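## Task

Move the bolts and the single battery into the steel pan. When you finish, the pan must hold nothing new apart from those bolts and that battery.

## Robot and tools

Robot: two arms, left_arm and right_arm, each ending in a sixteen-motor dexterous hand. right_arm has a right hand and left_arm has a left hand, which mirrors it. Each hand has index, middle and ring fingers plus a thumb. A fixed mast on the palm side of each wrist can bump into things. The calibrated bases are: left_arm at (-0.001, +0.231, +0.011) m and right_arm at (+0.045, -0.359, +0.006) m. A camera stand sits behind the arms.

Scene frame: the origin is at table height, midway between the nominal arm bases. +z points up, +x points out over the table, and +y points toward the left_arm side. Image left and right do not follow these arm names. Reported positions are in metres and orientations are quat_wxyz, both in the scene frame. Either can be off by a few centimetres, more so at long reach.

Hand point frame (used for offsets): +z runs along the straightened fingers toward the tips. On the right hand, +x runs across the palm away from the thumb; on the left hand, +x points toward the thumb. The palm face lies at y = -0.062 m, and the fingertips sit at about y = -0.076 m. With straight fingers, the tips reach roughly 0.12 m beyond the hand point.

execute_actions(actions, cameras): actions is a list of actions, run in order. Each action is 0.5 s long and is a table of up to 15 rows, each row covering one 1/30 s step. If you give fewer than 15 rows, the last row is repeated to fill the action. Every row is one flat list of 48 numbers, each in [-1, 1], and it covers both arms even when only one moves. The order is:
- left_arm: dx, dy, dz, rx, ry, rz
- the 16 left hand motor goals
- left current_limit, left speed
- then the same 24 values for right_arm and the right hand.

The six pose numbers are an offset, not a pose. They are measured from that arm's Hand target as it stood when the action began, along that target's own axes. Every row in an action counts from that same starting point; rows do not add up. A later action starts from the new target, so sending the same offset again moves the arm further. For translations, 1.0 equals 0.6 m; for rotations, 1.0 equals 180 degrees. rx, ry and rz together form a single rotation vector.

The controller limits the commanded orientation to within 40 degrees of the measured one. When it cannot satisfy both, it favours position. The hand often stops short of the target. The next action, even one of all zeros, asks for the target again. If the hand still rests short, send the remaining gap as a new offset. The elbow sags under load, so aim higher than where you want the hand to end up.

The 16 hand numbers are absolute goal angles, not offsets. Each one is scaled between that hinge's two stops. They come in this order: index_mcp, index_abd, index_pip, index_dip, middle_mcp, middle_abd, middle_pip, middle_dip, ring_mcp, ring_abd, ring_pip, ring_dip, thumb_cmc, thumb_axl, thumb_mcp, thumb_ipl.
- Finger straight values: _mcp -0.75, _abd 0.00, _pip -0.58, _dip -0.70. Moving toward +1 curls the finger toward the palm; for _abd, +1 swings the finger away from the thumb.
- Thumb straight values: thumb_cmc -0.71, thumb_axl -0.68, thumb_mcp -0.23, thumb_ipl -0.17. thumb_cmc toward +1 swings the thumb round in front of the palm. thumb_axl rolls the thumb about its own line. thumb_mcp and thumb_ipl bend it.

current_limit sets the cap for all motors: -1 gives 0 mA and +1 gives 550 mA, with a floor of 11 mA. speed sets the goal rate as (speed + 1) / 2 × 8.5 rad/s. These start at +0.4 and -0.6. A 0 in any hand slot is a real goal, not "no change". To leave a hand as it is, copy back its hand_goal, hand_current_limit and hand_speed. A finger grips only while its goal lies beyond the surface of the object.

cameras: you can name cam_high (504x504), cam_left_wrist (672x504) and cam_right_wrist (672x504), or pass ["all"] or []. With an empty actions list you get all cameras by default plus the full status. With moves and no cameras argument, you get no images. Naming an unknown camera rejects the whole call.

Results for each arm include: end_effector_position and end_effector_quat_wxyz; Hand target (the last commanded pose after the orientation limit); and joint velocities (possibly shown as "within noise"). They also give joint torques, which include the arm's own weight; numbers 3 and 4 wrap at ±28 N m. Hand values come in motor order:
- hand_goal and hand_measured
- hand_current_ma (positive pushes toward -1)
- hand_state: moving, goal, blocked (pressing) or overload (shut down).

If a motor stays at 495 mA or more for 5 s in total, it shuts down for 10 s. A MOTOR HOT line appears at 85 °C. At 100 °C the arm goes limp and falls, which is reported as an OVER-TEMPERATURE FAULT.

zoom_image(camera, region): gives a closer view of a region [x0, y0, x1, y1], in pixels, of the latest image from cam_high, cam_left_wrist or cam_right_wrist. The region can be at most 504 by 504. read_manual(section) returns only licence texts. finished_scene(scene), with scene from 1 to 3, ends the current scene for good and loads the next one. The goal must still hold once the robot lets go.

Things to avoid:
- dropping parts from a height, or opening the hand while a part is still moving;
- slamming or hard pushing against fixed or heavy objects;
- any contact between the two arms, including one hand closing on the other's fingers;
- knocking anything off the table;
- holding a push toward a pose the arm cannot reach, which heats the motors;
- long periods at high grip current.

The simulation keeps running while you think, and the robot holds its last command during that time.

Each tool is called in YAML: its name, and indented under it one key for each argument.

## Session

execute_actions:
  actions: []

Scene clock: 0.00 s.
left_arm: end_effector_position=(+0.3899, +0.0191, +0.3107) hand_goal=(-0.754, +0.000, -0.576, -0.696, -0.754, +0.000, -0.576, -0.696, -0.754, +0.000, -0.576, -0.696, -0.714, -0.678, -0.226, -0.168) hand_measured=(-0.754, +0.000, -0.576, -0.696, -0.754, +0.000, -0.576, -0.696, -0.754, +0.000, -0.576, -0.696, -0.714, -0.678, -0.226, -0.168) hand_current_ma=(+0, +0, +0, +0, +0, +0, +0, +0, +0, +0, +0, +0, +0, +0, +0, +0) hand_state=(goal, goal, goal, goal, goal, goal, goal, goal, goal, goal, goal, goal, goal, goal, goal, goal) hand_current_limit=0.40 hand_speed=-0.60 end_effector_quat_wxyz=(+0.380, +0.798, +0.393, -0.254) | right_arm: end_effector_position=(+0.3863, -0.1750, +0.3593) hand_goal=(-0.754, +0.000, -0.576, -0.696, -0.754, +0.000, -0.576, -0.696, -0.754, +0.000, -0.576, -0.696, -0.714, -0.678, -0.226, -0.168) hand_measured=(-0.754, +0.000, -0.576, -0.696, -0.754, +0.000, -0.576, -0.696, -0.754, +0.000, -0.576, -0.696, -0.714, -0.678, -0.226, -0.168) hand_current_ma=(+0, +0, +0, +0, +0, +0, +0, +0, +0, +0, +0, +0, +0, +0, +0, +0) hand_state=(goal, goal, goal, goal, goal, goal, goal, goal, goal, goal, goal, goal, goal, goal, goal, goal) hand_current_limit=0.40 hand_speed=-0.60 end_effector_quat_wxyz=(+0.336, -0.205, +0.798, +0.457)
Joint positions: left_arm=[-0.095 1.207 1.069 -1.417 0.949 0.505] | right_arm=[-0.032 1.065 0.824 -0.591 -1.067 -1.652]
Joint velocities: within noise
Joint torques (N m): no reading
Heat: left arm: hottest elbow 36 °C; right arm: hottest elbow 37 °C.
Hand target: left_arm +0.3949, +0.0183, +0.3232; +0.387, +0.801, +0.387, -0.244 | right_arm +0.3901, -0.1751, +0.3700; +0.347, -0.211, +0.793, +0.453
camera_calibration:
cam_left_wrist: T_world_to_cam=[[-0.946293, -0.0641467, 0.316884, 0.23605], [-0.115682, 0.98241, -0.146586, 0.0328678], [-0.301907, -0.175371, -0.937068, 0.54323], [0, 0, 0, 1]] pos_world=[0.39118, 0.078119, 0.439061]
cam_right_wrist: T_world_to_cam=[[0.142531, 0.282676, 0.948567, -0.31659], [0.322654, -0.919272, 0.225464, -0.423837], [0.935724, 0.273923, -0.222231, -0.111056], [0, 0, 0, 1]] pos_world=[0.285794, -0.269708, 0.371186]

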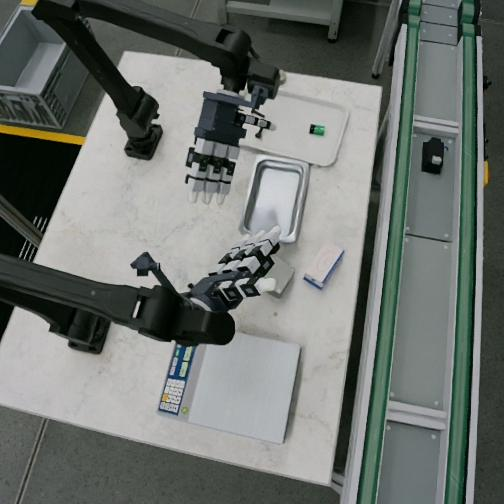

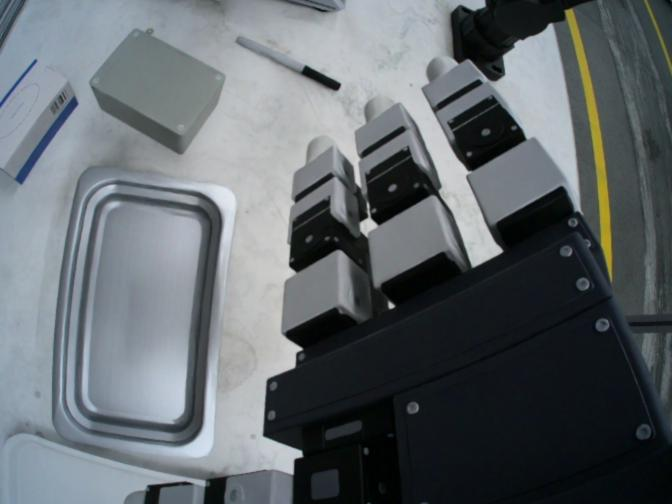

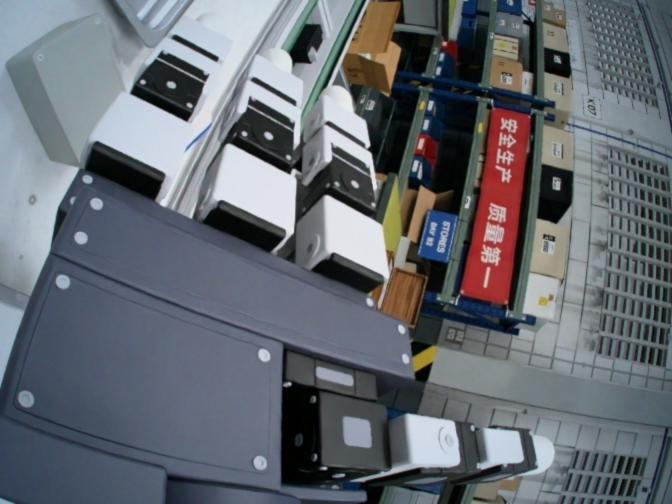

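zoom_image:
  camera: "cam_high"
  region: [220, 70, 370, 270]

Scaled by 2.520 from the camera's 504x504 image, which has a finer 720x720 frame.

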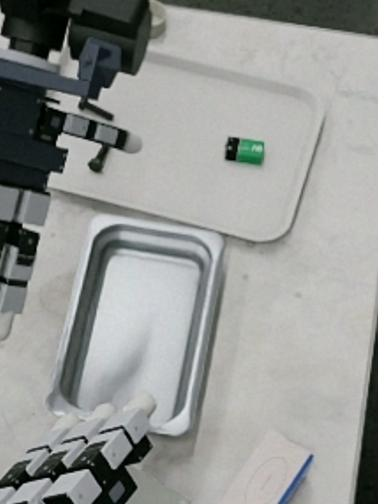

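execute_actions:
  actions:
    - [[-0.0249,-0.0973,-0.1528,0,0,0,-0.754,0,-0.576,-0.696,-0.754,0,-0.576,-0.696,-0.754,0,-0.576,-0.696,-0.714,-0.678,-0.226,-0.168,0.4,-0.6,-0.0026,-0.046,-0.134,0,0,0,-0.754,0,-0.576,-0.696,-0.754,0,-0.576,-0.696,-0.754,0,-0.576,-0.696,-0.714,-0.678,-0.226,-0.168,0.4,-0.6]]
    - [[-0.0249,-0.0973,-0.1528,0,0,0,-0.754,0,-0.576,-0.696,-0.754,0,-0.576,-0.696,-0.754,0,-0.576,-0.696,-0.714,-0.678,-0.226,-0.168,0.4,-0.6,-0.0026,-0.046,-0.134,0,0,0,-0.754,0,-0.576,-0.696,-0.754,0,-0.576,-0.696,-0.754,0,-0.576,-0.696,-0.714,-0.678,-0.226,-0.168,0.4,-0.6]]
    - [[0,0,0,0.0226,0.1,-0.0656,-0.754,0,-0.576,-0.696,-0.754,0,-0.576,-0.696,-0.754,0,-0.576,-0.696,-0.714,-0.678,-0.226,-0.168,0.4,-0.6,-0.0026,-0.046,-0.134,0,0,0,-0.754,0,-0.576,-0.696,-0.754,0,-0.576,-0.696,-0.754,0,-0.576,-0.696,-0.714,-0.678,-0.226,-0.168,0.4,-0.6]]
  cameras: ["cam_high"]

zoom_image:
  camera: "cam_high"
  region: [220, 70, 370, 270]

Scene clock: 37.30 s.
left_arm: end_effector_position=(+0.2988, +0.2010, +0.3761) hand_goal=(-0.754, +0.000, -0.576, -0.696, -0.754, +0.000, -0.576, -0.696, -0.754, +0.000, -0.576, -0.696, -0.714, -0.678, -0.226, -0.168) hand_measured=(-0.758, +0.000, -0.576, -0.696, -0.758, +0.000, -0.576, -0.696, -0.758, +0.000, -0.576, -0.696, -0.718, -0.678, -0.224, -0.168) hand_current_ma=(-5, -1, -1, +0, -4, -1, -1, +0, -5, -1, -1, +0, -5, +1, +4, +0) hand_state=(goal, goal, goal, goal, goal, goal, goal, goal, goal, goal, goal, goal, goal, goal, goal, goal) hand_current_limit=0.40 hand_speed=-0.60 end_effector_quat_wxyz=(+0.310, +0.761, +0.570, -0.026) | right_arm: end_effector_position=(+0.3585, -0.4242, +0.4087) hand_goal=(-0.754, +0.000, -0.576, -0.696, -0.754, +0.000, -0.576, -0.696, -0.754, +0.000, -0.576, -0.696, -0.714, -0.678, -0.226, -0.168) hand_measured=(-0.760, +0.002, -0.576, -0.696, -0.760, +0.002, -0.576, -0.696, -0.760, +0.002, -0.576, -0.696, -0.720, -0.678, -0.224, -0.168) hand_current_ma=(-8, +1, +0, +0, -7, +1, +0, +0, -7, +1, +0, +0, -6, +0, +1, +0) hand_state=(goal, goal, goal, goal, goal, goal, goal, goal, goal, goal, goal, goal, goal, goal, goal, goal) hand_current_limit=0.40 hand_speed=-0.60 end_effector_quat_wxyz=(+0.527, -0.039, +0.729, +0.435)
Joint positions: left_arm=[0.357 0.75 1.045 -1.685 0.609 0.537] | right_arm=[-0.803 1.105 0.877 -0.922 -1.5 -2.082]
Joint torques (N m): left_arm=[-0.38 1.61 11.99 0.24 0.47 -0.16] | right_arm=[-0.67 -6.48 11.41 1.42 -1.51 -0.11]
Heat: left arm: hottest elbow 42 °C; right arm: hottest elbow 42 °C.
Hand target: left_arm +0.2999, +0.2005, +0.4002; +0.266, +0.798, +0.514, -0.168 | right_arm +0.3606, -0.4253, +0.4102; +0.347, -0.211, +0.793, +0.454
Off the commanded pose: left_arm 0.024 m, 19 deg | right_arm 0.003 m, 30 deg.
joint sent to its limit (left arm) — joint 4 (wrist pitch), lower limit. The joint targets are off in orientation, not in position.
joint sent to its limit (right arm) — joint 6 (wrist roll), lower limit. The joint targets are off in orientation, not in position.
Images, in order (width x height): cam_high 504x504.

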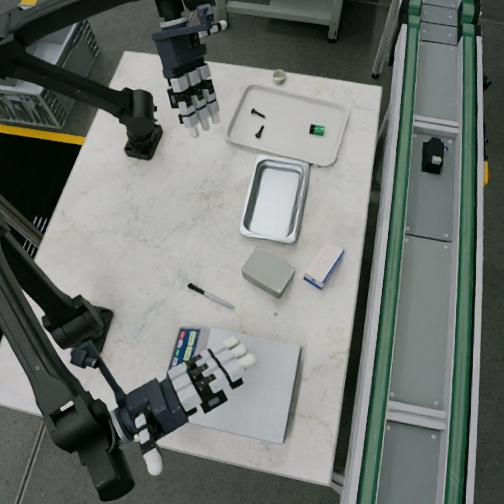

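Scaled by 2.520 from the camera's 504x504 image, which has a finer 720x720 frame.

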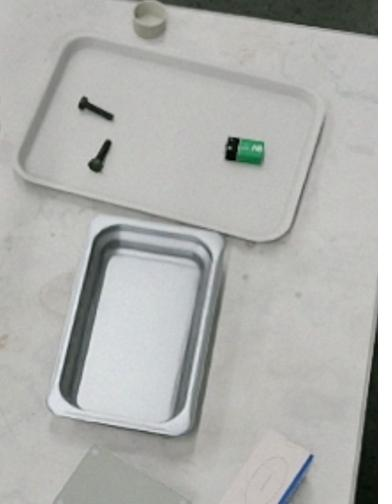

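zoom_image:
  camera: "cam_high"
  region: [240, 95, 290, 145]

zoom_image:
  camera: "cam_high"
  region: [295, 105, 345, 155]

zoom_image:
  camera: "cam_high"
  region: [225, 145, 325, 250]

Scaled by 10.080 from the camera's 504x504 image, which has a finer 720x720 frame.

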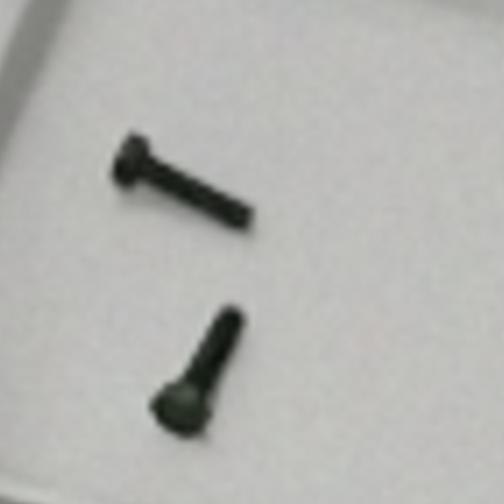

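Scaled by 10.080 from the camera's 504x504 image, which has a finer 720x720 frame.

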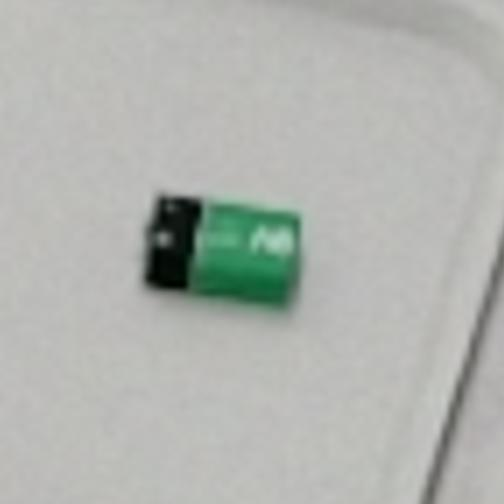

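Scaled by 4.800 from the camera's 504x504 image, which has a finer 720x720 frame.

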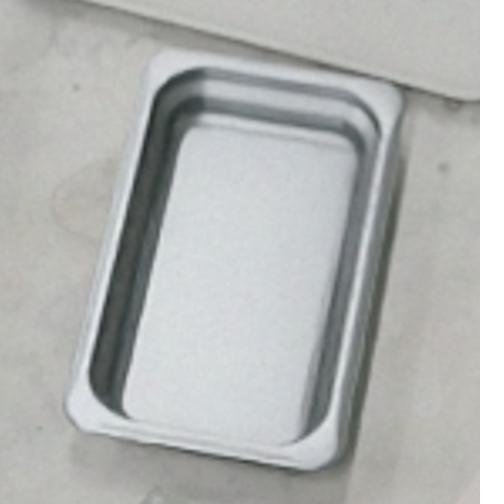

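execute_actions:
  actions:
    - [[0.1987,0.0083,-0.007,0.0385,0.0945,-0.0146,-0.754,-0.2,-0.576,-0.696,-0.754,0.2,-0.576,-0.696,0.479,0,0.737,-0.26,-0.714,-0.678,-0.226,-0.168,0.7,-0.7,0,0,0,0,0,0,-0.754,0,-0.576,-0.696,-0.754,0,-0.576,-0.696,-0.754,0,-0.576,-0.696,-0.714,-0.678,-0.226,-0.168,0.4,-0.6]]
    - [[0.1917,0.02,0.0497,0.0385,0.0945,-0.0146,-0.754,-0.2,-0.576,-0.696,-0.754,0.2,-0.576,-0.696,0.479,0,0.737,-0.26,-0.714,-0.678,-0.226,-0.168,0.7,-0.7,0,0,0,0,0,0,-0.754,0,-0.576,-0.696,-0.754,0,-0.576,-0.696,-0.754,0,-0.576,-0.696,-0.714,-0.678,-0.226,-0.168,0.4,-0.6]]
  cameras: ["cam_high","cam_left_wrist"]

Scene clock: 93.00 s.
left_arm: end_effector_position=(+0.3961, +0.3711, +0.2562) hand_goal=(-0.754, -0.200, -0.576, -0.696, -0.754, +0.200, -0.576, -0.696, +0.478, +0.000, +0.736, -0.260, -0.714, -0.678, -0.226, -0.168) hand_measured=(-0.754, -0.198, -0.576, -0.696, -0.754, +0.198, -0.576, -0.696, +0.458, +0.000, +0.732, -0.262, -0.716, -0.678, -0.222, -0.168) hand_current_ma=(+0, +2, -1, +0, +0, -3, -1, +0, -47, +0, -4, -3, -1, +1, +7, +0) hand_state=(goal, goal, goal, goal, goal, goal, goal, goal, goal, goal, goal, goal, goal, goal, goal, goal) hand_current_limit=0.70 hand_speed=-0.70 end_effector_quat_wxyz=(-0.004, +0.810, +0.586, -0.027) | right_arm: end_effector_position=(+0.3583, -0.4245, +0.4094) hand_goal=(-0.754, +0.000, -0.576, -0.696, -0.754, +0.000, -0.576, -0.696, -0.754, +0.000, -0.576, -0.696, -0.714, -0.678, -0.226, -0.168) hand_measured=(-0.760, +0.002, -0.576, -0.696, -0.760, +0.002, -0.576, -0.696, -0.760, +0.002, -0.576, -0.696, -0.720, -0.678, -0.224, -0.168) hand_current_ma=(-8, +1, +0, +0, -7, +1, +0, +0, -7, +1, +0, +0, -6, +0, +1, +0) hand_state=(goal, goal, goal, goal, goal, goal, goal, goal, goal, goal, goal, goal, goal, goal, goal, goal) hand_current_limit=0.40 hand_speed=-0.60 end_effector_quat_wxyz=(+0.532, -0.047, +0.723, +0.438)
Joint positions: left_arm=[0.49 1.266 1.225 -1.584 0.002 0.758] | right_arm=[-0.799 1.111 0.877 -0.901 -1.516 -2.082]
Joint torques (N m): left_arm=[0.85 -4.89 11.84 0.02 -0.17 0.16] | right_arm=[-0.44 -6.42 11.25 1.46 -1.52 -0.11]
Heat: left arm: hottest elbow 46 °C; right arm: hottest elbow 42 °C.
Hand target: left_arm +0.4081, +0.3765, +0.2803; +0.000, +0.814, +0.581, +0.001 | right_arm +0.3606, -0.4254, +0.4102; +0.347, -0.211, +0.793, +0.453
Off the commanded pose: left_arm 0.027 m, 3 deg | right_arm 0.003 m, 30 deg.
joint sent to its limit (right arm) — joint 6 (wrist roll), lower limit. The joint targets are off in orientation, not in position.
camera_calibration:
cam_left_wrist: T_world_to_cam=[[-0.831381, -0.549147, 0.0851067, 0.47561], [-0.344862, 0.629949, 0.69587, -0.314567], [-0.435748, 0.549183, -0.713107, 0.282582], [0, 0, 0, 1]] pos_world=[0.410066, 0.304152, 0.379931]
Images, in order (width x height): cam_high 504x504, cam_left_wrist 672x504.

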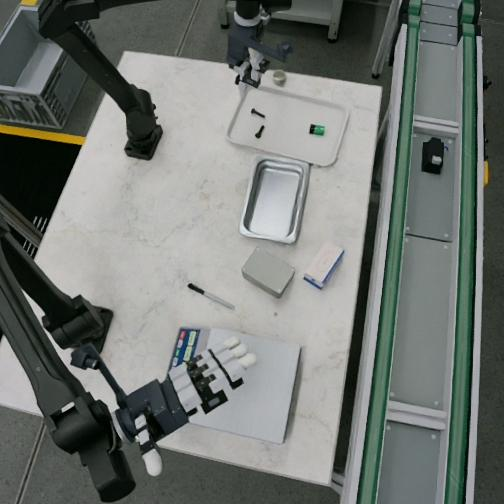

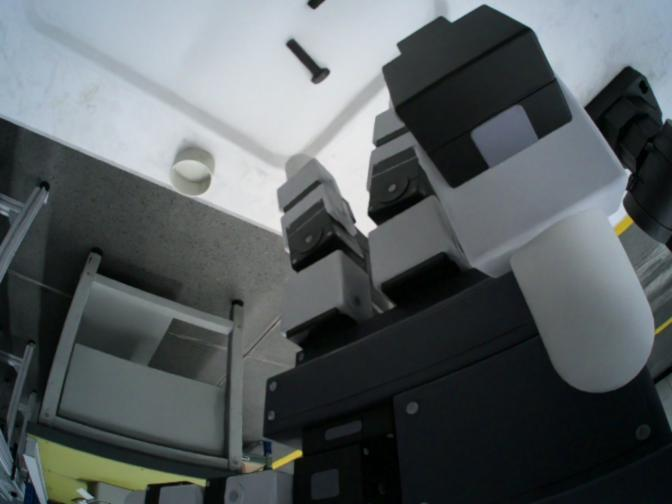

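execute_actions:
  actions:
    - [[-0.0161,-0.0091,0.1,0,0,0.0167,-0.754,-0.2,-0.576,-0.696,-0.754,0.2,-0.576,-0.696,0.479,0,0.737,-0.26,-0.714,-0.678,-0.226,-0.168,0.7,-0.85,0,0,0,0,0,0,-0.754,0,-0.576,-0.696,-0.754,0,-0.576,-0.696,-0.754,0,-0.576,-0.696,-0.714,-0.678,-0.226,-0.168,0.4,-0.6]]
    - [[0,0,0.085,0,0,0,-0.754,-0.2,-0.576,-0.696,-0.754,0.2,-0.576,-0.696,0.479,0,0.737,-0.26,-0.714,-0.678,-0.226,-0.168,0.7,-0.85,0,0,0,0,0,0,-0.754,0,-0.576,-0.696,-0.754,0,-0.576,-0.696,-0.754,0,-0.576,-0.696,-0.714,-0.678,-0.226,-0.168,0.4,-0.6]]
  cameras: ["cam_left_wrist"]

zoom_image:
  camera: "cam_left_wrist"
  region: [260, 40, 460, 190]

Scene clock: 120.03 s.
left_arm: end_effector_position=(+0.3968, +0.3672, +0.1716) hand_goal=(-0.754, -0.200, -0.576, -0.696, -0.754, +0.200, -0.576, -0.696, +0.478, +0.000, +0.736, -0.260, -0.714, -0.678, -0.226, -0.168) hand_measured=(-0.754, -0.198, -0.576, -0.696, -0.754, +0.198, -0.576, -0.696, +0.462, +0.000, +0.734, -0.262, -0.716, -0.678, -0.222, -0.168) hand_current_ma=(+0, +2, -1, +0, +0, -3, -1, +0, -38, +0, -4, -3, -1, +1, +7, +0) hand_state=(goal, goal, goal, goal, goal, goal, goal, goal, goal, goal, goal, goal, goal, goal, goal, goal) hand_current_limit=0.70 hand_speed=-0.85 end_effector_quat_wxyz=(+0.000, +0.826, +0.564, +0.000) | right_arm: end_effector_position=(+0.3583, -0.4245, +0.4094) hand_goal=(-0.754, +0.000, -0.576, -0.696, -0.754, +0.000, -0.576, -0.696, -0.754, +0.000, -0.576, -0.696, -0.714, -0.678, -0.226, -0.168) hand_measured=(-0.760, +0.002, -0.576, -0.696, -0.760, +0.002, -0.576, -0.696, -0.760, +0.002, -0.576, -0.696, -0.720, -0.678, -0.224, -0.168) hand_current_ma=(-8, +1, +0, +0, -7, +1, +0, +0, -7, +1, +0, +0, -6, +0, +1, +0) hand_state=(goal, goal, goal, goal, goal, goal, goal, goal, goal, goal, goal, goal, goal, goal, goal, goal) hand_current_limit=0.40 hand_speed=-0.60 end_effector_quat_wxyz=(+0.532, -0.047, +0.723, +0.438)
Joint positions: left_arm=[0.49 1.272 0.995 -1.294 -0.001 0.814] | right_arm=[-0.799 1.111 0.877 -0.901 -1.516 -2.082]
Joint torques (N m): left_arm=[0.44 -3.49 7.95 0.36 -0.05 0.13] | right_arm=[-0.5 -5.95 11.37 1.43 -1.52 -0.09]
Heat: left arm: hottest elbow 49 °C; right arm: hottest elbow 42 °C.
Hand target: left_arm +0.4000, +0.3693, +0.1693; +0.000, +0.829, +0.559, +0.001 | right_arm +0.3606, -0.4254, +0.4102; +0.347, -0.211, +0.793, +0.453
Off the commanded pose: left_arm 0.004 m, 1 deg | right_arm 0.003 m, 30 deg.
joint sent to its limit (right arm) — joint 6 (wrist roll), lower limit. The joint targets are off in orientation, not in position.
camera_calibration:
cam_left_wrist: T_world_to_cam=[[-0.863533, -0.503324, 0.0312495, 0.486367], [-0.343422, 0.63231, 0.694439, -0.254158], [-0.369287, 0.588939, -0.718873, 0.18468], [0, 0, 0, 1]] pos_world=[0.40091, 0.296742, 0.29406]
Images, in order (width x height): cam_left_wrist 672x504.

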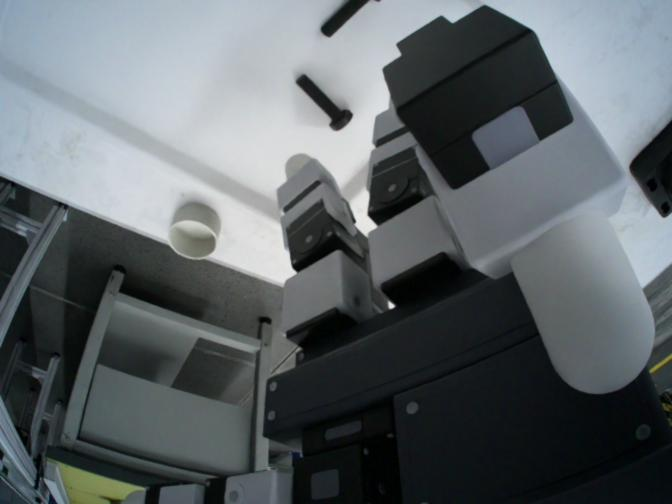

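Scaled by 2.520 from the camera's 672x504 image, which has a finer 960x720 frame.

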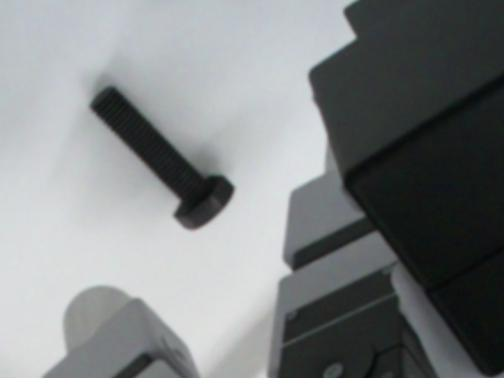

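execute_actions:
  actions:
    - [[0.0246,0.0066,0.0472,0,0,0,-0.754,-0.2,-0.576,-0.696,-0.754,0.2,-0.576,-0.696,0.479,0,0.737,-0.26,-0.714,-0.678,-0.226,-0.168,0.7,-0.85,0,0,0,0,0,0,-0.754,0,-0.576,-0.696,-0.754,0,-0.576,-0.696,-0.754,0,-0.576,-0.696,-0.714,-0.678,-0.226,-0.168,0.4,-0.6]]
    - [[0,0,0.015,0,0,0,-0.754,-0.2,-0.576,-0.696,-0.754,0.2,-0.576,-0.696,0.479,0,0.737,-0.26,-0.714,-0.678,-0.226,-0.168,0.7,-0.85,0,0,0,0,0,0,-0.754,0,-0.576,-0.696,-0.754,0,-0.576,-0.696,-0.754,0,-0.576,-0.696,-0.714,-0.678,-0.226,-0.168,0.4,-0.6]]
  cameras: ["cam_left_wrist"]

zoom_image:
  camera: "cam_left_wrist"
  region: [260, 60, 460, 210]

Scene clock: 146.00 s.
left_arm: end_effector_position=(+0.4091, +0.3776, +0.1387) hand_goal=(-0.754, -0.200, -0.576, -0.696, -0.754, +0.200, -0.576, -0.696, +0.478, +0.000, +0.736, -0.260, -0.714, -0.678, -0.226, -0.168) hand_measured=(-0.754, -0.198, -0.576, -0.696, -0.754, +0.198, -0.576, -0.696, +0.462, +0.000, +0.734, -0.262, -0.716, -0.678, -0.222, -0.168) hand_current_ma=(+0, +2, -1, +0, +0, -3, -1, +0, -38, +0, -3, -3, -1, +1, +7, +0) hand_state=(goal, goal, goal, goal, goal, goal, goal, goal, goal, goal, goal, goal, goal, goal, goal, goal) hand_current_limit=0.70 hand_speed=-0.85 end_effector_quat_wxyz=(+0.000, +0.828, +0.561, +0.005) | right_arm: end_effector_position=(+0.3583, -0.4245, +0.4094) hand_goal=(-0.754, +0.000, -0.576, -0.696, -0.754, +0.000, -0.576, -0.696, -0.754, +0.000, -0.576, -0.696, -0.714, -0.678, -0.226, -0.168) hand_measured=(-0.760, +0.002, -0.576, -0.696, -0.760, +0.002, -0.576, -0.696, -0.760, +0.002, -0.576, -0.696, -0.720, -0.678, -0.224, -0.168) hand_current_ma=(-8, +1, +0, +0, -7, +1, +0, +0, -7, +1, +0, +0, -6, +0, +1, +0) hand_state=(goal, goal, goal, goal, goal, goal, goal, goal, goal, goal, goal, goal, goal, goal, goal, goal) hand_current_limit=0.40 hand_speed=-0.60 end_effector_quat_wxyz=(+0.532, -0.047, +0.723, +0.438)
Joint positions: left_arm=[0.503 1.338 0.963 -1.185 -0.001 0.834] | right_arm=[-0.799 1.111 0.877 -0.901 -1.516 -2.082]
Joint torques (N m): left_arm=[1.85 -3.31 7.32 0.44 -0.03 0.13] | right_arm=[-1.03 -5.77 11.45 1.42 -1.53 -0.12]
Heat: left arm: hottest elbow 46 °C; right arm: hottest elbow 42 °C.
Hand target: left_arm +0.4093, +0.3816, +0.1322; +0.000, +0.829, +0.559, +0.001 | right_arm +0.3606, -0.4254, +0.4102; +0.347, -0.211, +0.793, +0.453
Off the commanded pose: left_arm 0.008 m, 1 deg | right_arm 0.003 m, 30 deg.
joint sent to its limit (right arm) — joint 6 (wrist roll), lower limit. The joint targets are off in orientation, not in position.
camera_calibration:
cam_left_wrist: T_world_to_cam=[[-0.867227, -0.497453, 0.0213997, 0.503884], [-0.345208, 0.631674, 0.694132, -0.23268], [-0.358815, 0.594583, -0.71953, 0.153067], [0, 0, 0, 1]] pos_world=[0.411582, 0.306625, 0.260864]
Images, in order (width x height): cam_left_wrist 672x504.

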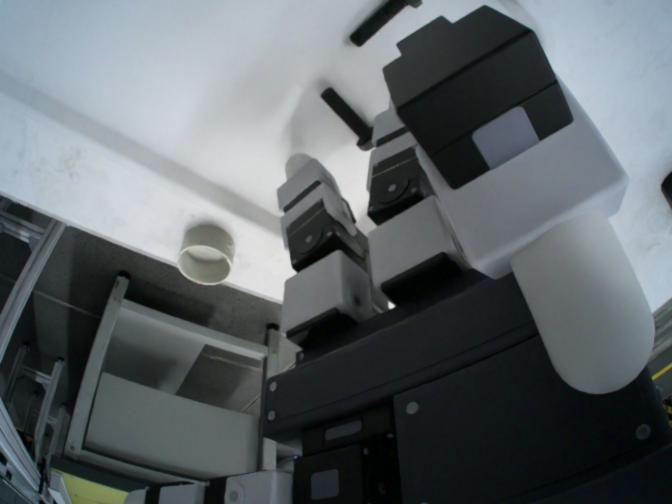

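Scaled by 2.520 from the camera's 672x504 image, which has a finer 960x720 frame.

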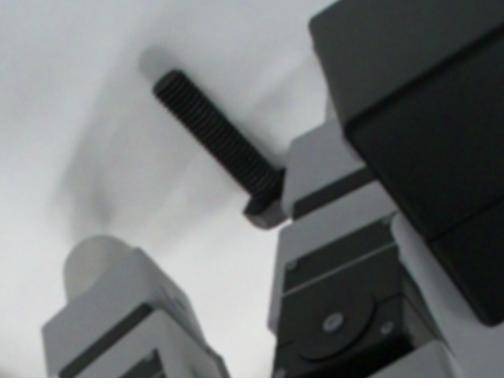

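execute_actions:
  actions:
    - [[-0.0024,-0.0023,0.0165,0,0,0,-0.754,-0.2,-0.576,-0.696,-0.754,0.2,-0.576,-0.696,0.479,0,0.737,-0.26,-0.714,-0.678,-0.226,-0.168,0.7,-0.85,0,0,0,0,0,0,-0.754,0,-0.576,-0.696,-0.754,0,-0.576,-0.696,-0.754,0,-0.576,-0.696,-0.714,-0.678,-0.226,-0.168,0.4,-0.6]]
  cameras: ["cam_left_wrist"]

zoom_image:
  camera: "cam_left_wrist"
  region: [260, 60, 460, 210]

Scene clock: 159.50 s.
left_arm: end_effector_position=(+0.4084, +0.3773, +0.1317) hand_goal=(-0.754, -0.200, -0.576, -0.696, -0.754, +0.200, -0.576, -0.696, +0.478, +0.000, +0.736, -0.260, -0.714, -0.678, -0.226, -0.168) hand_measured=(-0.758, -0.200, -0.578, -0.696, -0.754, +0.198, -0.576, -0.696, +0.462, +0.000, +0.734, -0.262, -0.716, -0.678, -0.222, -0.168) hand_current_ma=(-6, +0, -3, +0, +0, -3, -1, +0, -38, +0, -3, -3, -1, +1, +7, +0) hand_state=(goal, goal, goal, goal, goal, goal, goal, goal, goal, goal, goal, goal, goal, goal, goal, goal) hand_current_limit=0.70 hand_speed=-0.85 end_effector_quat_wxyz=(+0.000, +0.828, +0.561, +0.008) | right_arm: end_effector_position=(+0.3583, -0.4245, +0.4094) hand_goal=(-0.754, +0.000, -0.576, -0.696, -0.754, +0.000, -0.576, -0.696, -0.754, +0.000, -0.576, -0.696, -0.714, -0.678, -0.226, -0.168) hand_measured=(-0.760, +0.002, -0.576, -0.696, -0.760, +0.002, -0.576, -0.696, -0.760, +0.002, -0.576, -0.696, -0.720, -0.678, -0.224, -0.168) hand_current_ma=(-8, +1, +0, +0, -7, +1, +0, +0, -7, +1, +0, +0, -6, +0, +1, +0) hand_state=(goal, goal, goal, goal, goal, goal, goal, goal, goal, goal, goal, goal, goal, goal, goal, goal) hand_current_limit=0.40 hand_speed=-0.60 end_effector_quat_wxyz=(+0.532, -0.047, +0.723, +0.438)
Joint positions: left_arm=[0.503 1.341 0.945 -1.159 -0.001 0.834] | right_arm=[-0.799 1.111 0.877 -0.901 -1.516 -2.082]
Joint torques (N m): left_arm=[1.55 -3.49 6.93 0.54 -0.04 0.13] | right_arm=[-0.32 -6.36 11.32 1.48 -1.51 -0.11]
Heat: left arm: hottest elbow 46 °C; right arm: hottest elbow 42 °C.
Hand target: left_arm +0.4074, +0.3808, +0.1221; +0.000, +0.829, +0.559, +0.001 | right_arm +0.3606, -0.4254, +0.4102; +0.347, -0.211, +0.793, +0.453
Off the commanded pose: left_arm 0.010 m, 1 deg | right_arm 0.003 m, 30 deg.
joint sent to its limit (right arm) — joint 6 (wrist roll), lower limit. The joint targets are off in orientation, not in position.
camera_calibration:
cam_left_wrist: T_world_to_cam=[[-0.867515, -0.497139, 0.0164448, 0.503964], [-0.347892, 0.630043, 0.694274, -0.226153], [-0.355512, 0.596572, -0.719523, 0.145848], [0, 0, 0, 1]] pos_world=[0.41037, 0.306018, 0.253666]
Images, in order (width x height): cam_left_wrist 672x504.

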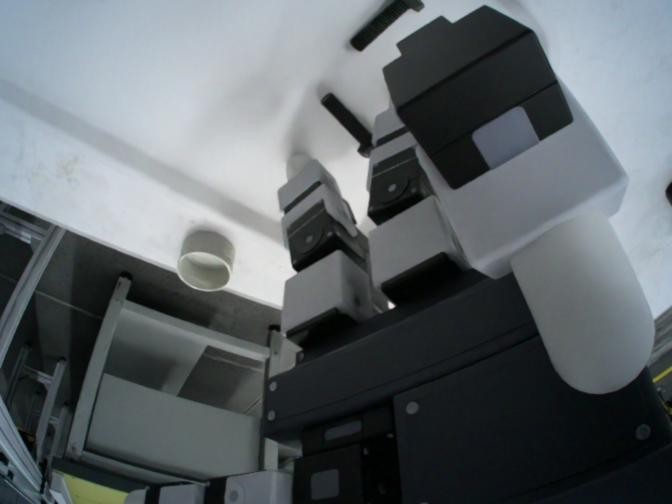

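Scaled by 2.520 from the camera's 672x504 image, which has a finer 960x720 frame.

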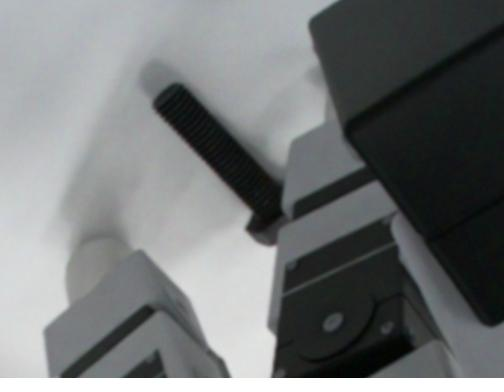

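execute_actions:
  actions:
    - [[-0.0045,-0.0035,-0.022,0,0,0,-0.754,-0.2,-0.576,-0.696,-0.754,0.2,-0.576,-0.696,0.479,0,0.737,-0.26,-0.714,-0.678,-0.226,-0.168,0.7,-0.85,0,0,0,0,0,0,-0.754,0,-0.576,-0.696,-0.754,0,-0.576,-0.696,-0.754,0,-0.576,-0.696,-0.714,-0.678,-0.226,-0.168,0.4,-0.6]]
  cameras: ["cam_left_wrist"]

zoom_image:
  camera: "cam_left_wrist"
  region: [260, 60, 460, 210]

Scene clock: 173.27 s.
left_arm: end_effector_position=(+0.4053, +0.3758, +0.1307) hand_goal=(-0.754, -0.200, -0.576, -0.696, -0.754, +0.200, -0.576, -0.696, +0.478, +0.000, +0.736, -0.260, -0.714, -0.678, -0.226, -0.168) hand_measured=(-0.746, -0.212, -0.574, -0.696, -0.754, +0.198, -0.576, -0.696, +0.462, +0.000, +0.734, -0.262, -0.716, -0.678, -0.222, -0.168) hand_current_ma=(+13, -19, +4, +0, +0, -3, -1, +0, -38, +0, -3, -3, -1, +1, +7, +0) hand_state=(goal, goal, goal, goal, goal, goal, goal, goal, goal, goal, goal, goal, goal, goal, goal, goal) hand_current_limit=0.70 hand_speed=-0.85 end_effector_quat_wxyz=(-0.001, +0.828, +0.561, +0.001) | right_arm: end_effector_position=(+0.3583, -0.4245, +0.4094) hand_goal=(-0.754, +0.000, -0.576, -0.696, -0.754, +0.000, -0.576, -0.696, -0.754, +0.000, -0.576, -0.696, -0.714, -0.678, -0.226, -0.168) hand_measured=(-0.760, +0.002, -0.576, -0.696, -0.760, +0.002, -0.576, -0.696, -0.760, +0.002, -0.576, -0.696, -0.720, -0.678, -0.224, -0.168) hand_current_ma=(-8, +1, +0, +0, -7, +1, +0, +0, -7, +1, +0, +0, -6, +0, +1, +0) hand_state=(goal, goal, goal, goal, goal, goal, goal, goal, goal, goal, goal, goal, goal, goal, goal, goal) hand_current_limit=0.40 hand_speed=-0.60 end_effector_quat_wxyz=(+0.532, -0.047, +0.723, +0.438)
Joint positions: left_arm=[0.503 1.341 0.945 -1.173 -0.001 0.835] | right_arm=[-0.799 1.111 0.877 -0.901 -1.516 -2.082]
Joint torques (N m): left_arm=[1.55 -5.19 8.23 -0.35 -0.04 0.12] | right_arm=[-0.73 -5.95 11.36 1.37 -1.55 -0.11]
Heat: left arm: hottest elbow 45 °C; right arm: hottest elbow 43 °C.
Hand target: left_arm +0.4044, +0.3791, +0.1353; +0.000, +0.829, +0.559, +0.001 | right_arm +0.3606, -0.4254, +0.4102; +0.347, -0.211, +0.793, +0.453
Off the commanded pose: left_arm 0.006 m, 0 deg | right_arm 0.003 m, 30 deg.
joint sent to its limit (right arm) — joint 6 (wrist roll), lower limit. The joint targets are off in orientation, not in position.
camera_calibration:
cam_left_wrist: T_world_to_cam=[[-0.867398, -0.496699, 0.0301639, 0.498572], [-0.339097, 0.634362, 0.694693, -0.230804], [-0.364188, 0.592347, -0.718674, 0.149945], [0, 0, 0, 1]] pos_world=[0.408804, 0.305234, 0.25306]
Images, in order (width x height): cam_left_wrist 672x504.

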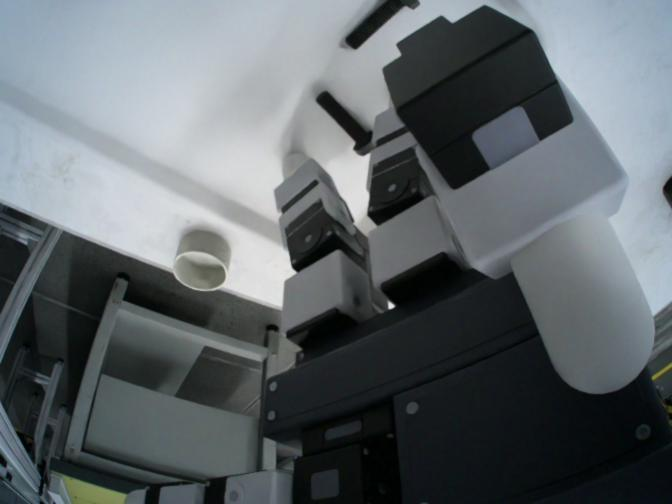

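Scaled by 2.520 from the camera's 672x504 image, which has a finer 960x720 frame.

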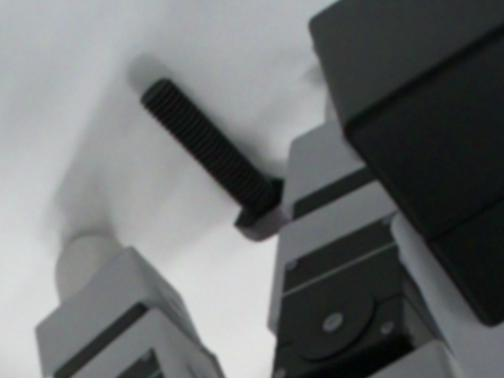

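execute_actions:
  actions:
    - [[-0.002,-0.0035,-0.006,0,0,0,-0.754,-0.2,-0.576,-0.696,-0.754,0.2,-0.576,-0.696,0.479,0,0.737,-0.26,-0.714,-0.678,-0.226,-0.168,0.7,-0.85,0,0,0,0,0,0,-0.754,0,-0.576,-0.696,-0.754,0,-0.576,-0.696,-0.754,0,-0.576,-0.696,-0.714,-0.678,-0.226,-0.168,0.4,-0.6]]
    - [[0,0,0.0,0,0,0,-0.754,0.22,-0.576,-0.696,-0.754,-0.22,-0.576,-0.696,0.479,0,0.737,-0.26,-0.714,-0.678,-0.226,-0.168,0.7,-0.8,0,0,0,0,0,0,-0.754,0,-0.576,-0.696,-0.754,0,-0.576,-0.696,-0.754,0,-0.576,-0.696,-0.714,-0.678,-0.226,-0.168,0.4,-0.6]]
    - [[0,0,0.0,0,0,0,-0.754,0.22,-0.576,-0.696,-0.754,-0.22,-0.576,-0.696,0.479,0,0.737,-0.26,-0.714,-0.678,-0.226,-0.168,0.7,-0.8,0,0,0,0,0,0,-0.754,0,-0.576,-0.696,-0.754,0,-0.576,-0.696,-0.754,0,-0.576,-0.696,-0.714,-0.678,-0.226,-0.168,0.4,-0.6]]
  cameras: ["cam_left_wrist"]

zoom_image:
  camera: "cam_left_wrist"
  region: [260, 60, 460, 210]

Scene clock: 185.37 s.
left_arm: end_effector_position=(+0.4028, +0.3778, +0.1318) hand_goal=(-0.754, +0.220, -0.576, -0.696, -0.754, -0.220, -0.576, -0.696, +0.478, +0.000, +0.736, -0.260, -0.714, -0.678, -0.226, -0.168) hand_measured=(-0.742, +0.068, -0.570, -0.694, -0.754, -0.124, -0.576, -0.696, +0.462, +0.000, +0.734, -0.262, -0.716, -0.678, -0.222, -0.168) hand_current_ma=(+24, -468, +9, +2, +0, +278, -1, +0, -38, +0, -3, -3, -1, +1, +7, +0) hand_state=(goal, blocked, goal, goal, goal, blocked, goal, goal, goal, goal, goal, goal, goal, goal, goal, goal) hand_current_limit=0.70 hand_speed=-0.80 end_effector_quat_wxyz=(-0.003, +0.827, +0.562, +0.000) | right_arm: end_effector_position=(+0.3583, -0.4245, +0.4094) hand_goal=(-0.754, +0.000, -0.576, -0.696, -0.754, +0.000, -0.576, -0.696, -0.754, +0.000, -0.576, -0.696, -0.714, -0.678, -0.226, -0.168) hand_measured=(-0.760, +0.002, -0.576, -0.696, -0.760, +0.002, -0.576, -0.696, -0.760, +0.002, -0.576, -0.696, -0.720, -0.678, -0.224, -0.168) hand_current_ma=(-8, +1, +0, +0, -7, +1, +0, +0, -7, +1, +0, +0, -6, +0, +1, +0) hand_state=(goal, goal, goal, goal, goal, goal, goal, goal, goal, goal, goal, goal, goal, goal, goal, goal) hand_current_limit=0.40 hand_speed=-0.60 end_effector_quat_wxyz=(+0.532, -0.047, +0.723, +0.438)
Joint positions: left_arm=[0.508 1.336 0.945 -1.179 -0.007 0.837] | right_arm=[-0.799 1.111 0.877 -0.901 -1.516 -2.082]
Joint torques (N m): left_arm=[0.44 -5.71 8.29 -0.66 0.16 0.14] | right_arm=[-0.79 -6.18 11.23 1.31 -1.55 -0.12]
Heat: left arm: hottest elbow 44 °C; right arm: hottest elbow 43 °C.
Hand target: left_arm +0.4020, +0.3786, +0.1390; +0.000, +0.829, +0.559, +0.001 | right_arm +0.3606, -0.4254, +0.4102; +0.347, -0.211, +0.793, +0.453
Off the commanded pose: left_arm 0.007 m, 1 deg | right_arm 0.003 m, 30 deg.
joint sent to its limit (right arm) — joint 6 (wrist roll), lower limit. The joint targets are off in orientation, not in position.
camera_calibration:
cam_left_wrist: T_world_to_cam=[[-0.86614, -0.498825, 0.031229, 0.49752], [-0.337878, 0.630431, 0.698853, -0.233287], [-0.368293, 0.594753, -0.714583, 0.14884], [0, 0, 0, 1]] pos_world=[0.406916, 0.306723, 0.253855]
Images, in order (width x height): cam_left_wrist 672x504.

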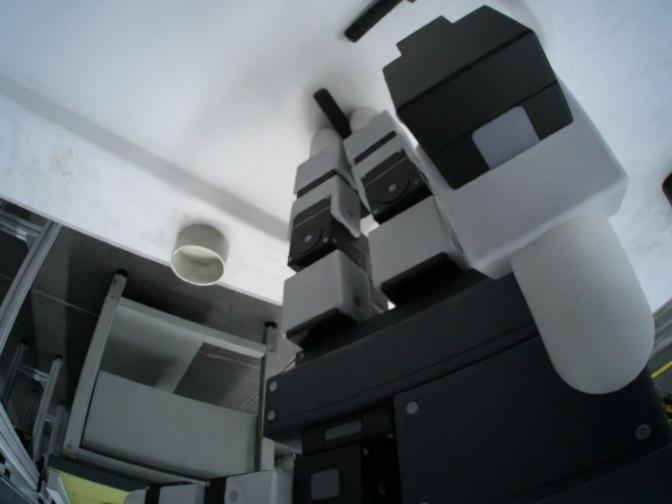

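Scaled by 2.520 from the camera's 672x504 image, which has a finer 960x720 frame.

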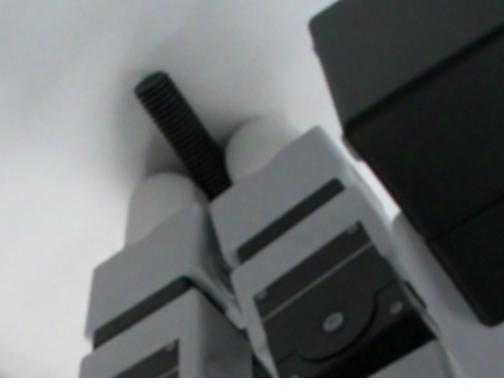

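execute_actions:
  actions:
    - [[0.0085,0.0076,-0.0308,-0.0072,0.0081,0,-0.754,0.22,-0.576,-0.696,-0.754,-0.22,-0.576,-0.696,0.479,0,0.737,-0.26,-0.714,-0.678,-0.226,-0.168,0.7,-0.8,0,0,0,0,0,0,-0.754,0,-0.576,-0.696,-0.754,0,-0.576,-0.696,-0.754,0,-0.576,-0.696,-0.714,-0.678,-0.226,-0.168,0.4,-0.6]]
    - [[0,0,-0.05,0,0,0,-0.754,0.22,-0.576,-0.696,-0.754,-0.22,-0.576,-0.696,0.479,0,0.737,-0.26,-0.714,-0.678,-0.226,-0.168,0.7,-0.8,0,0,0,0,0,0,-0.754,0,-0.576,-0.696,-0.754,0,-0.576,-0.696,-0.754,0,-0.576,-0.696,-0.714,-0.678,-0.226,-0.168,0.4,-0.6]]
  cameras: ["cam_left_wrist"]

zoom_image:
  camera: "cam_left_wrist"
  region: [260, 60, 460, 210]

Scene clock: 194.17 s.
left_arm: end_effector_position=(+0.3946, +0.3730, +0.1619) hand_goal=(-0.754, +0.220, -0.576, -0.696, -0.754, -0.220, -0.576, -0.696, +0.478, +0.000, +0.736, -0.260, -0.714, -0.678, -0.226, -0.168) hand_measured=(-0.742, +0.070, -0.570, -0.694, -0.754, -0.124, -0.576, -0.696, +0.462, +0.000, +0.734, -0.262, -0.716, -0.678, -0.222, -0.168) hand_current_ma=(+24, -468, +9, +2, +0, +278, -1, +0, -38, +0, -3, -3, -1, +1, +7, +0) hand_state=(goal, blocked, goal, goal, goal, blocked, goal, goal, goal, goal, goal, goal, goal, goal, goal, goal) hand_current_limit=0.70 hand_speed=-0.80 end_effector_quat_wxyz=(-0.003, +0.827, +0.562, -0.008) | right_arm: end_effector_position=(+0.3583, -0.4245, +0.4094) hand_goal=(-0.754, +0.000, -0.576, -0.696, -0.754, +0.000, -0.576, -0.696, -0.754, +0.000, -0.576, -0.696, -0.714, -0.678, -0.226, -0.168) hand_measured=(-0.760, +0.002, -0.576, -0.696, -0.760, +0.002, -0.576, -0.696, -0.760, +0.002, -0.576, -0.696, -0.720, -0.678, -0.224, -0.168) hand_current_ma=(-8, +1, +0, +0, -7, +1, +0, +0, -7, +1, +0, +0, -6, +0, +1, +0) hand_state=(goal, goal, goal, goal, goal, goal, goal, goal, goal, goal, goal, goal, goal, goal, goal, goal) hand_current_limit=0.40 hand_speed=-0.60 end_effector_quat_wxyz=(+0.532, -0.047, +0.723, +0.438)
Joint positions: left_arm=[0.508 1.292 0.99 -1.286 -0.003 0.837] | right_arm=[-0.799 1.111 0.877 -0.901 -1.516 -2.082]
Joint torques (N m): left_arm=[1.2 -5.19 11.37 -0.21 0.02 0.11] | right_arm=[-0.91 -6.24 11.38 1.35 -1.51 -0.08]
Heat: left arm: hottest elbow 44 °C; right arm: hottest elbow 43 °C.
Hand target: left_arm +0.4072, +0.3811, +0.1875; +0.002, +0.829, +0.559, +0.018 | right_arm +0.3606, -0.4254, +0.4102; +0.347, -0.211, +0.793, +0.453
Off the commanded pose: left_arm 0.030 m, 3 deg | right_arm 0.003 m, 30 deg.
joint sent to its limit (right arm) — joint 6 (wrist roll), lower limit. The joint targets are off in orientation, not in position.
camera_calibration:
cam_left_wrist: T_world_to_cam=[[-0.865604, -0.498431, 0.0479261, 0.484054], [-0.328769, 0.637921, 0.696397, -0.260058], [-0.377679, 0.587047, -0.716055, 0.177006], [0, 0, 0, 1]] pos_world=[0.400352, 0.303253, 0.284651]
Images, in order (width x height): cam_left_wrist 672x504.

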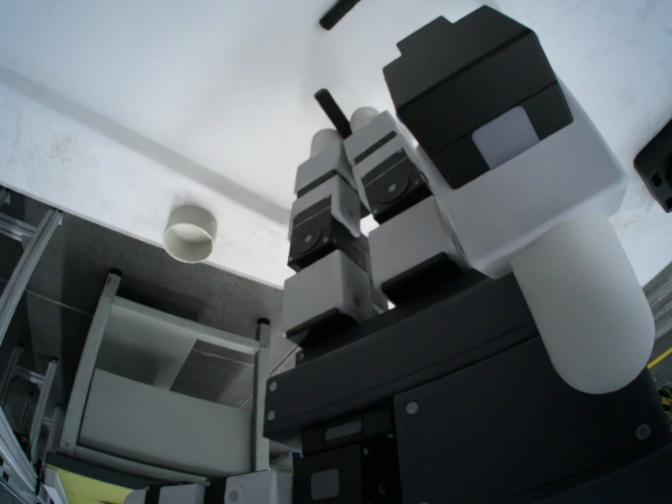

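Scaled by 2.520 from the camera's 672x504 image, which has a finer 960x720 frame.

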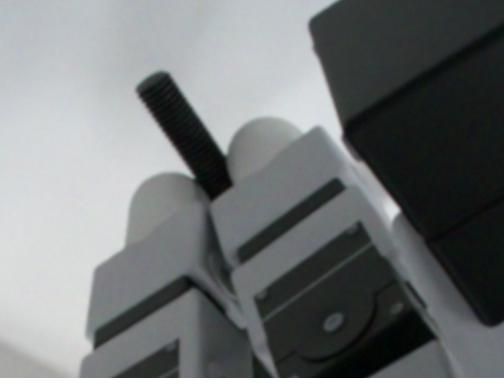

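execute_actions:
  actions:
    - [[0,0,-0.1,0.0072,-0.0081,0,-0.754,0.22,-0.576,-0.696,-0.754,-0.22,-0.576,-0.696,0.479,0,0.737,-0.26,-0.714,-0.678,-0.226,-0.168,0.7,-0.8,0,0,0,0,0,0,-0.754,0,-0.576,-0.696,-0.754,0,-0.576,-0.696,-0.754,0,-0.576,-0.696,-0.714,-0.678,-0.226,-0.168,0.4,-0.6]]
    - [[0,0,-0.06,0,0,0,-0.754,0.22,-0.576,-0.696,-0.754,-0.22,-0.576,-0.696,0.479,0,0.737,-0.26,-0.714,-0.678,-0.226,-0.168,0.7,-0.8,0,0,0,0,0,0,-0.754,0,-0.576,-0.696,-0.754,0,-0.576,-0.696,-0.754,0,-0.576,-0.696,-0.714,-0.678,-0.226,-0.168,0.4,-0.6]]
    - [[-0.1455,0.1278,0,0,0,-0.0431,-0.754,0.22,-0.576,-0.696,-0.754,-0.22,-0.576,-0.696,0.479,0,0.737,-0.26,-0.714,-0.678,-0.226,-0.168,0.7,-0.8,0,0,0,0,0,0,-0.754,0,-0.576,-0.696,-0.754,0,-0.576,-0.696,-0.754,0,-0.576,-0.696,-0.714,-0.678,-0.226,-0.168,0.4,-0.6]]
    - [[-0.1615,0.1069,0,0,0,-0.0431,-0.754,0.22,-0.576,-0.696,-0.754,-0.22,-0.576,-0.696,0.479,0,0.737,-0.26,-0.714,-0.678,-0.226,-0.168,0.7,-0.8,0,0,0,0,0,0,-0.754,0,-0.576,-0.696,-0.754,0,-0.576,-0.696,-0.754,0,-0.576,-0.696,-0.714,-0.678,-0.226,-0.168,0.4,-0.6]]
    - [[-0.1744,0.0843,0,0,0,-0.0431,-0.754,0.22,-0.576,-0.696,-0.754,-0.22,-0.576,-0.696,0.479,0,0.737,-0.26,-0.714,-0.678,-0.226,-0.168,0.7,-0.8,0,0,0,0,0,0,-0.754,0,-0.576,-0.696,-0.754,0,-0.576,-0.696,-0.754,0,-0.576,-0.696,-0.714,-0.678,-0.226,-0.168,0.4,-0.6]]
  cameras: ["cam_high","cam_left_wrist"]

Scene clock: 217.50 s.
left_arm: end_effector_position=(+0.5065, +0.0520, +0.2672) hand_goal=(-0.754, +0.220, -0.576, -0.696, -0.754, -0.220, -0.576, -0.696, +0.478, +0.000, +0.736, -0.260, -0.714, -0.678, -0.226, -0.168) hand_measured=(-0.746, +0.072, -0.570, -0.694, -0.758, -0.124, -0.578, -0.696, +0.462, +0.000, +0.734, -0.262, -0.714, -0.678, -0.222, -0.168) hand_current_ma=(+13, -468, +9, +2, -5, +278, -1, +0, -38, +0, -3, -3, +0, +1, +7, +0) hand_state=(goal, blocked, goal, goal, goal, blocked, goal, goal, goal, goal, goal, goal, goal, goal, goal, goal) hand_current_limit=0.70 hand_speed=-0.80 end_effector_quat_wxyz=(-0.012, +0.708, +0.706, -0.005) | right_arm: end_effector_position=(+0.3583, -0.4245, +0.4094) hand_goal=(-0.754, +0.000, -0.576, -0.696, -0.754, +0.000, -0.576, -0.696, -0.754, +0.000, -0.576, -0.696, -0.714, -0.678, -0.226, -0.168) hand_measured=(-0.760, +0.002, -0.576, -0.696, -0.760, +0.002, -0.576, -0.696, -0.760, +0.002, -0.576, -0.696, -0.720, -0.678, -0.224, -0.168) hand_current_ma=(-8, +1, +0, +0, -7, +1, +0, +0, -7, +1, +0, +0, -6, +0, +1, +0) hand_state=(goal, goal, goal, goal, goal, goal, goal, goal, goal, goal, goal, goal, goal, goal, goal, goal) hand_current_limit=0.40 hand_speed=-0.60 end_effector_quat_wxyz=(+0.532, -0.047, +0.723, +0.438)
Joint positions: left_arm=[-0.395 1.577 1.568 -1.588 0.002 -0.441] | right_arm=[-0.799 1.111 0.877 -0.901 -1.516 -2.082]
Joint torques (N m): left_arm=[1.14 -7.82 12.12 -0.36 -0.31 -0.19] | right_arm=[-0.62 -6.12 11.25 1.33 -1.56 -0.12]
Heat: left arm: hottest elbow 47 °C; right arm: hottest elbow 43 °C.
Hand target: left_arm +0.5204, +0.0512, +0.2832; +0.000, +0.699, +0.715, +0.001 | right_arm +0.3606, -0.4254, +0.4102; +0.347, -0.211, +0.793, +0.453
Off the commanded pose: left_arm 0.021 m, 2 deg | right_arm 0.003 m, 30 deg.
joint sent to its limit (right arm) — joint 6 (wrist roll), lower limit. The joint targets are off in orientation, not in position.
camera_calibration:
cam_left_wrist: T_world_to_cam=[[-0.622219, -0.781869, 0.0390553, 0.309697], [-0.532544, 0.459316, 0.710933, 0.0167832], [-0.573795, 0.421557, -0.702174, 0.587412], [0, 0, 0, 1]] pos_world=[0.538691, -0.0131938, 0.388438]
Images, in order (width x height): cam_high 504x504, cam_left_wrist 672x504.

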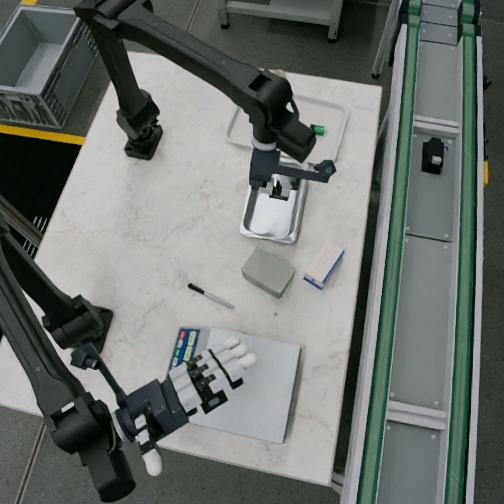

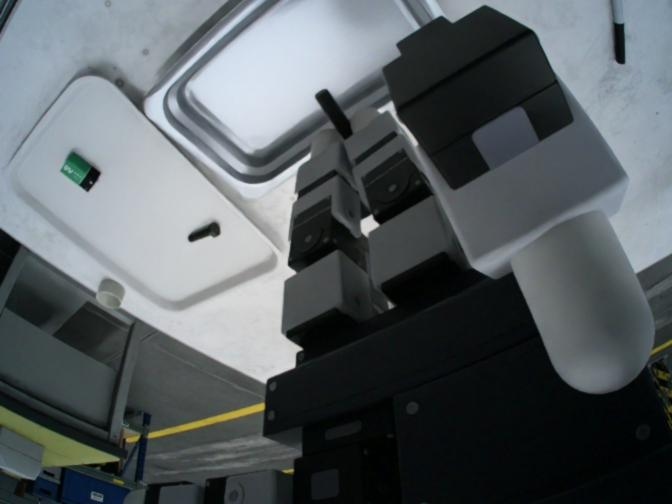

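zoom_image:
  camera: "cam_left_wrist"
  region: [130, 0, 450, 210]

zoom_image:
  camera: "cam_left_wrist"
  region: [30, 130, 250, 290]

Scaled by 1.575 from the camera's 672x504 image, which has a finer 960x720 frame.

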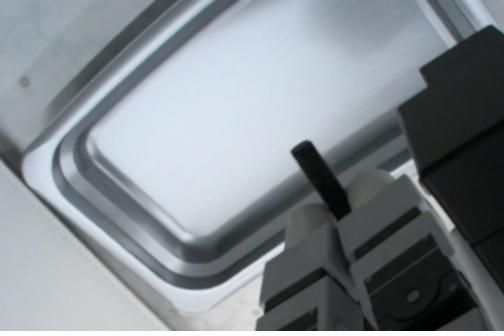

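Scaled by 2.291 from the camera's 672x504 image, which has a finer 960x720 frame.

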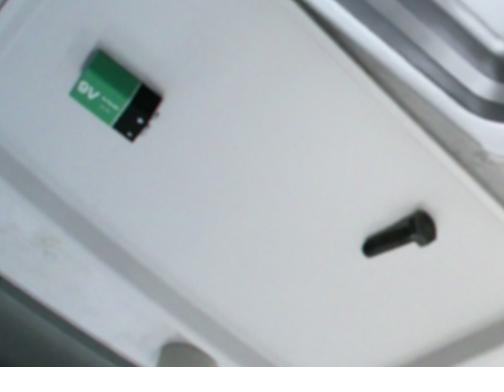

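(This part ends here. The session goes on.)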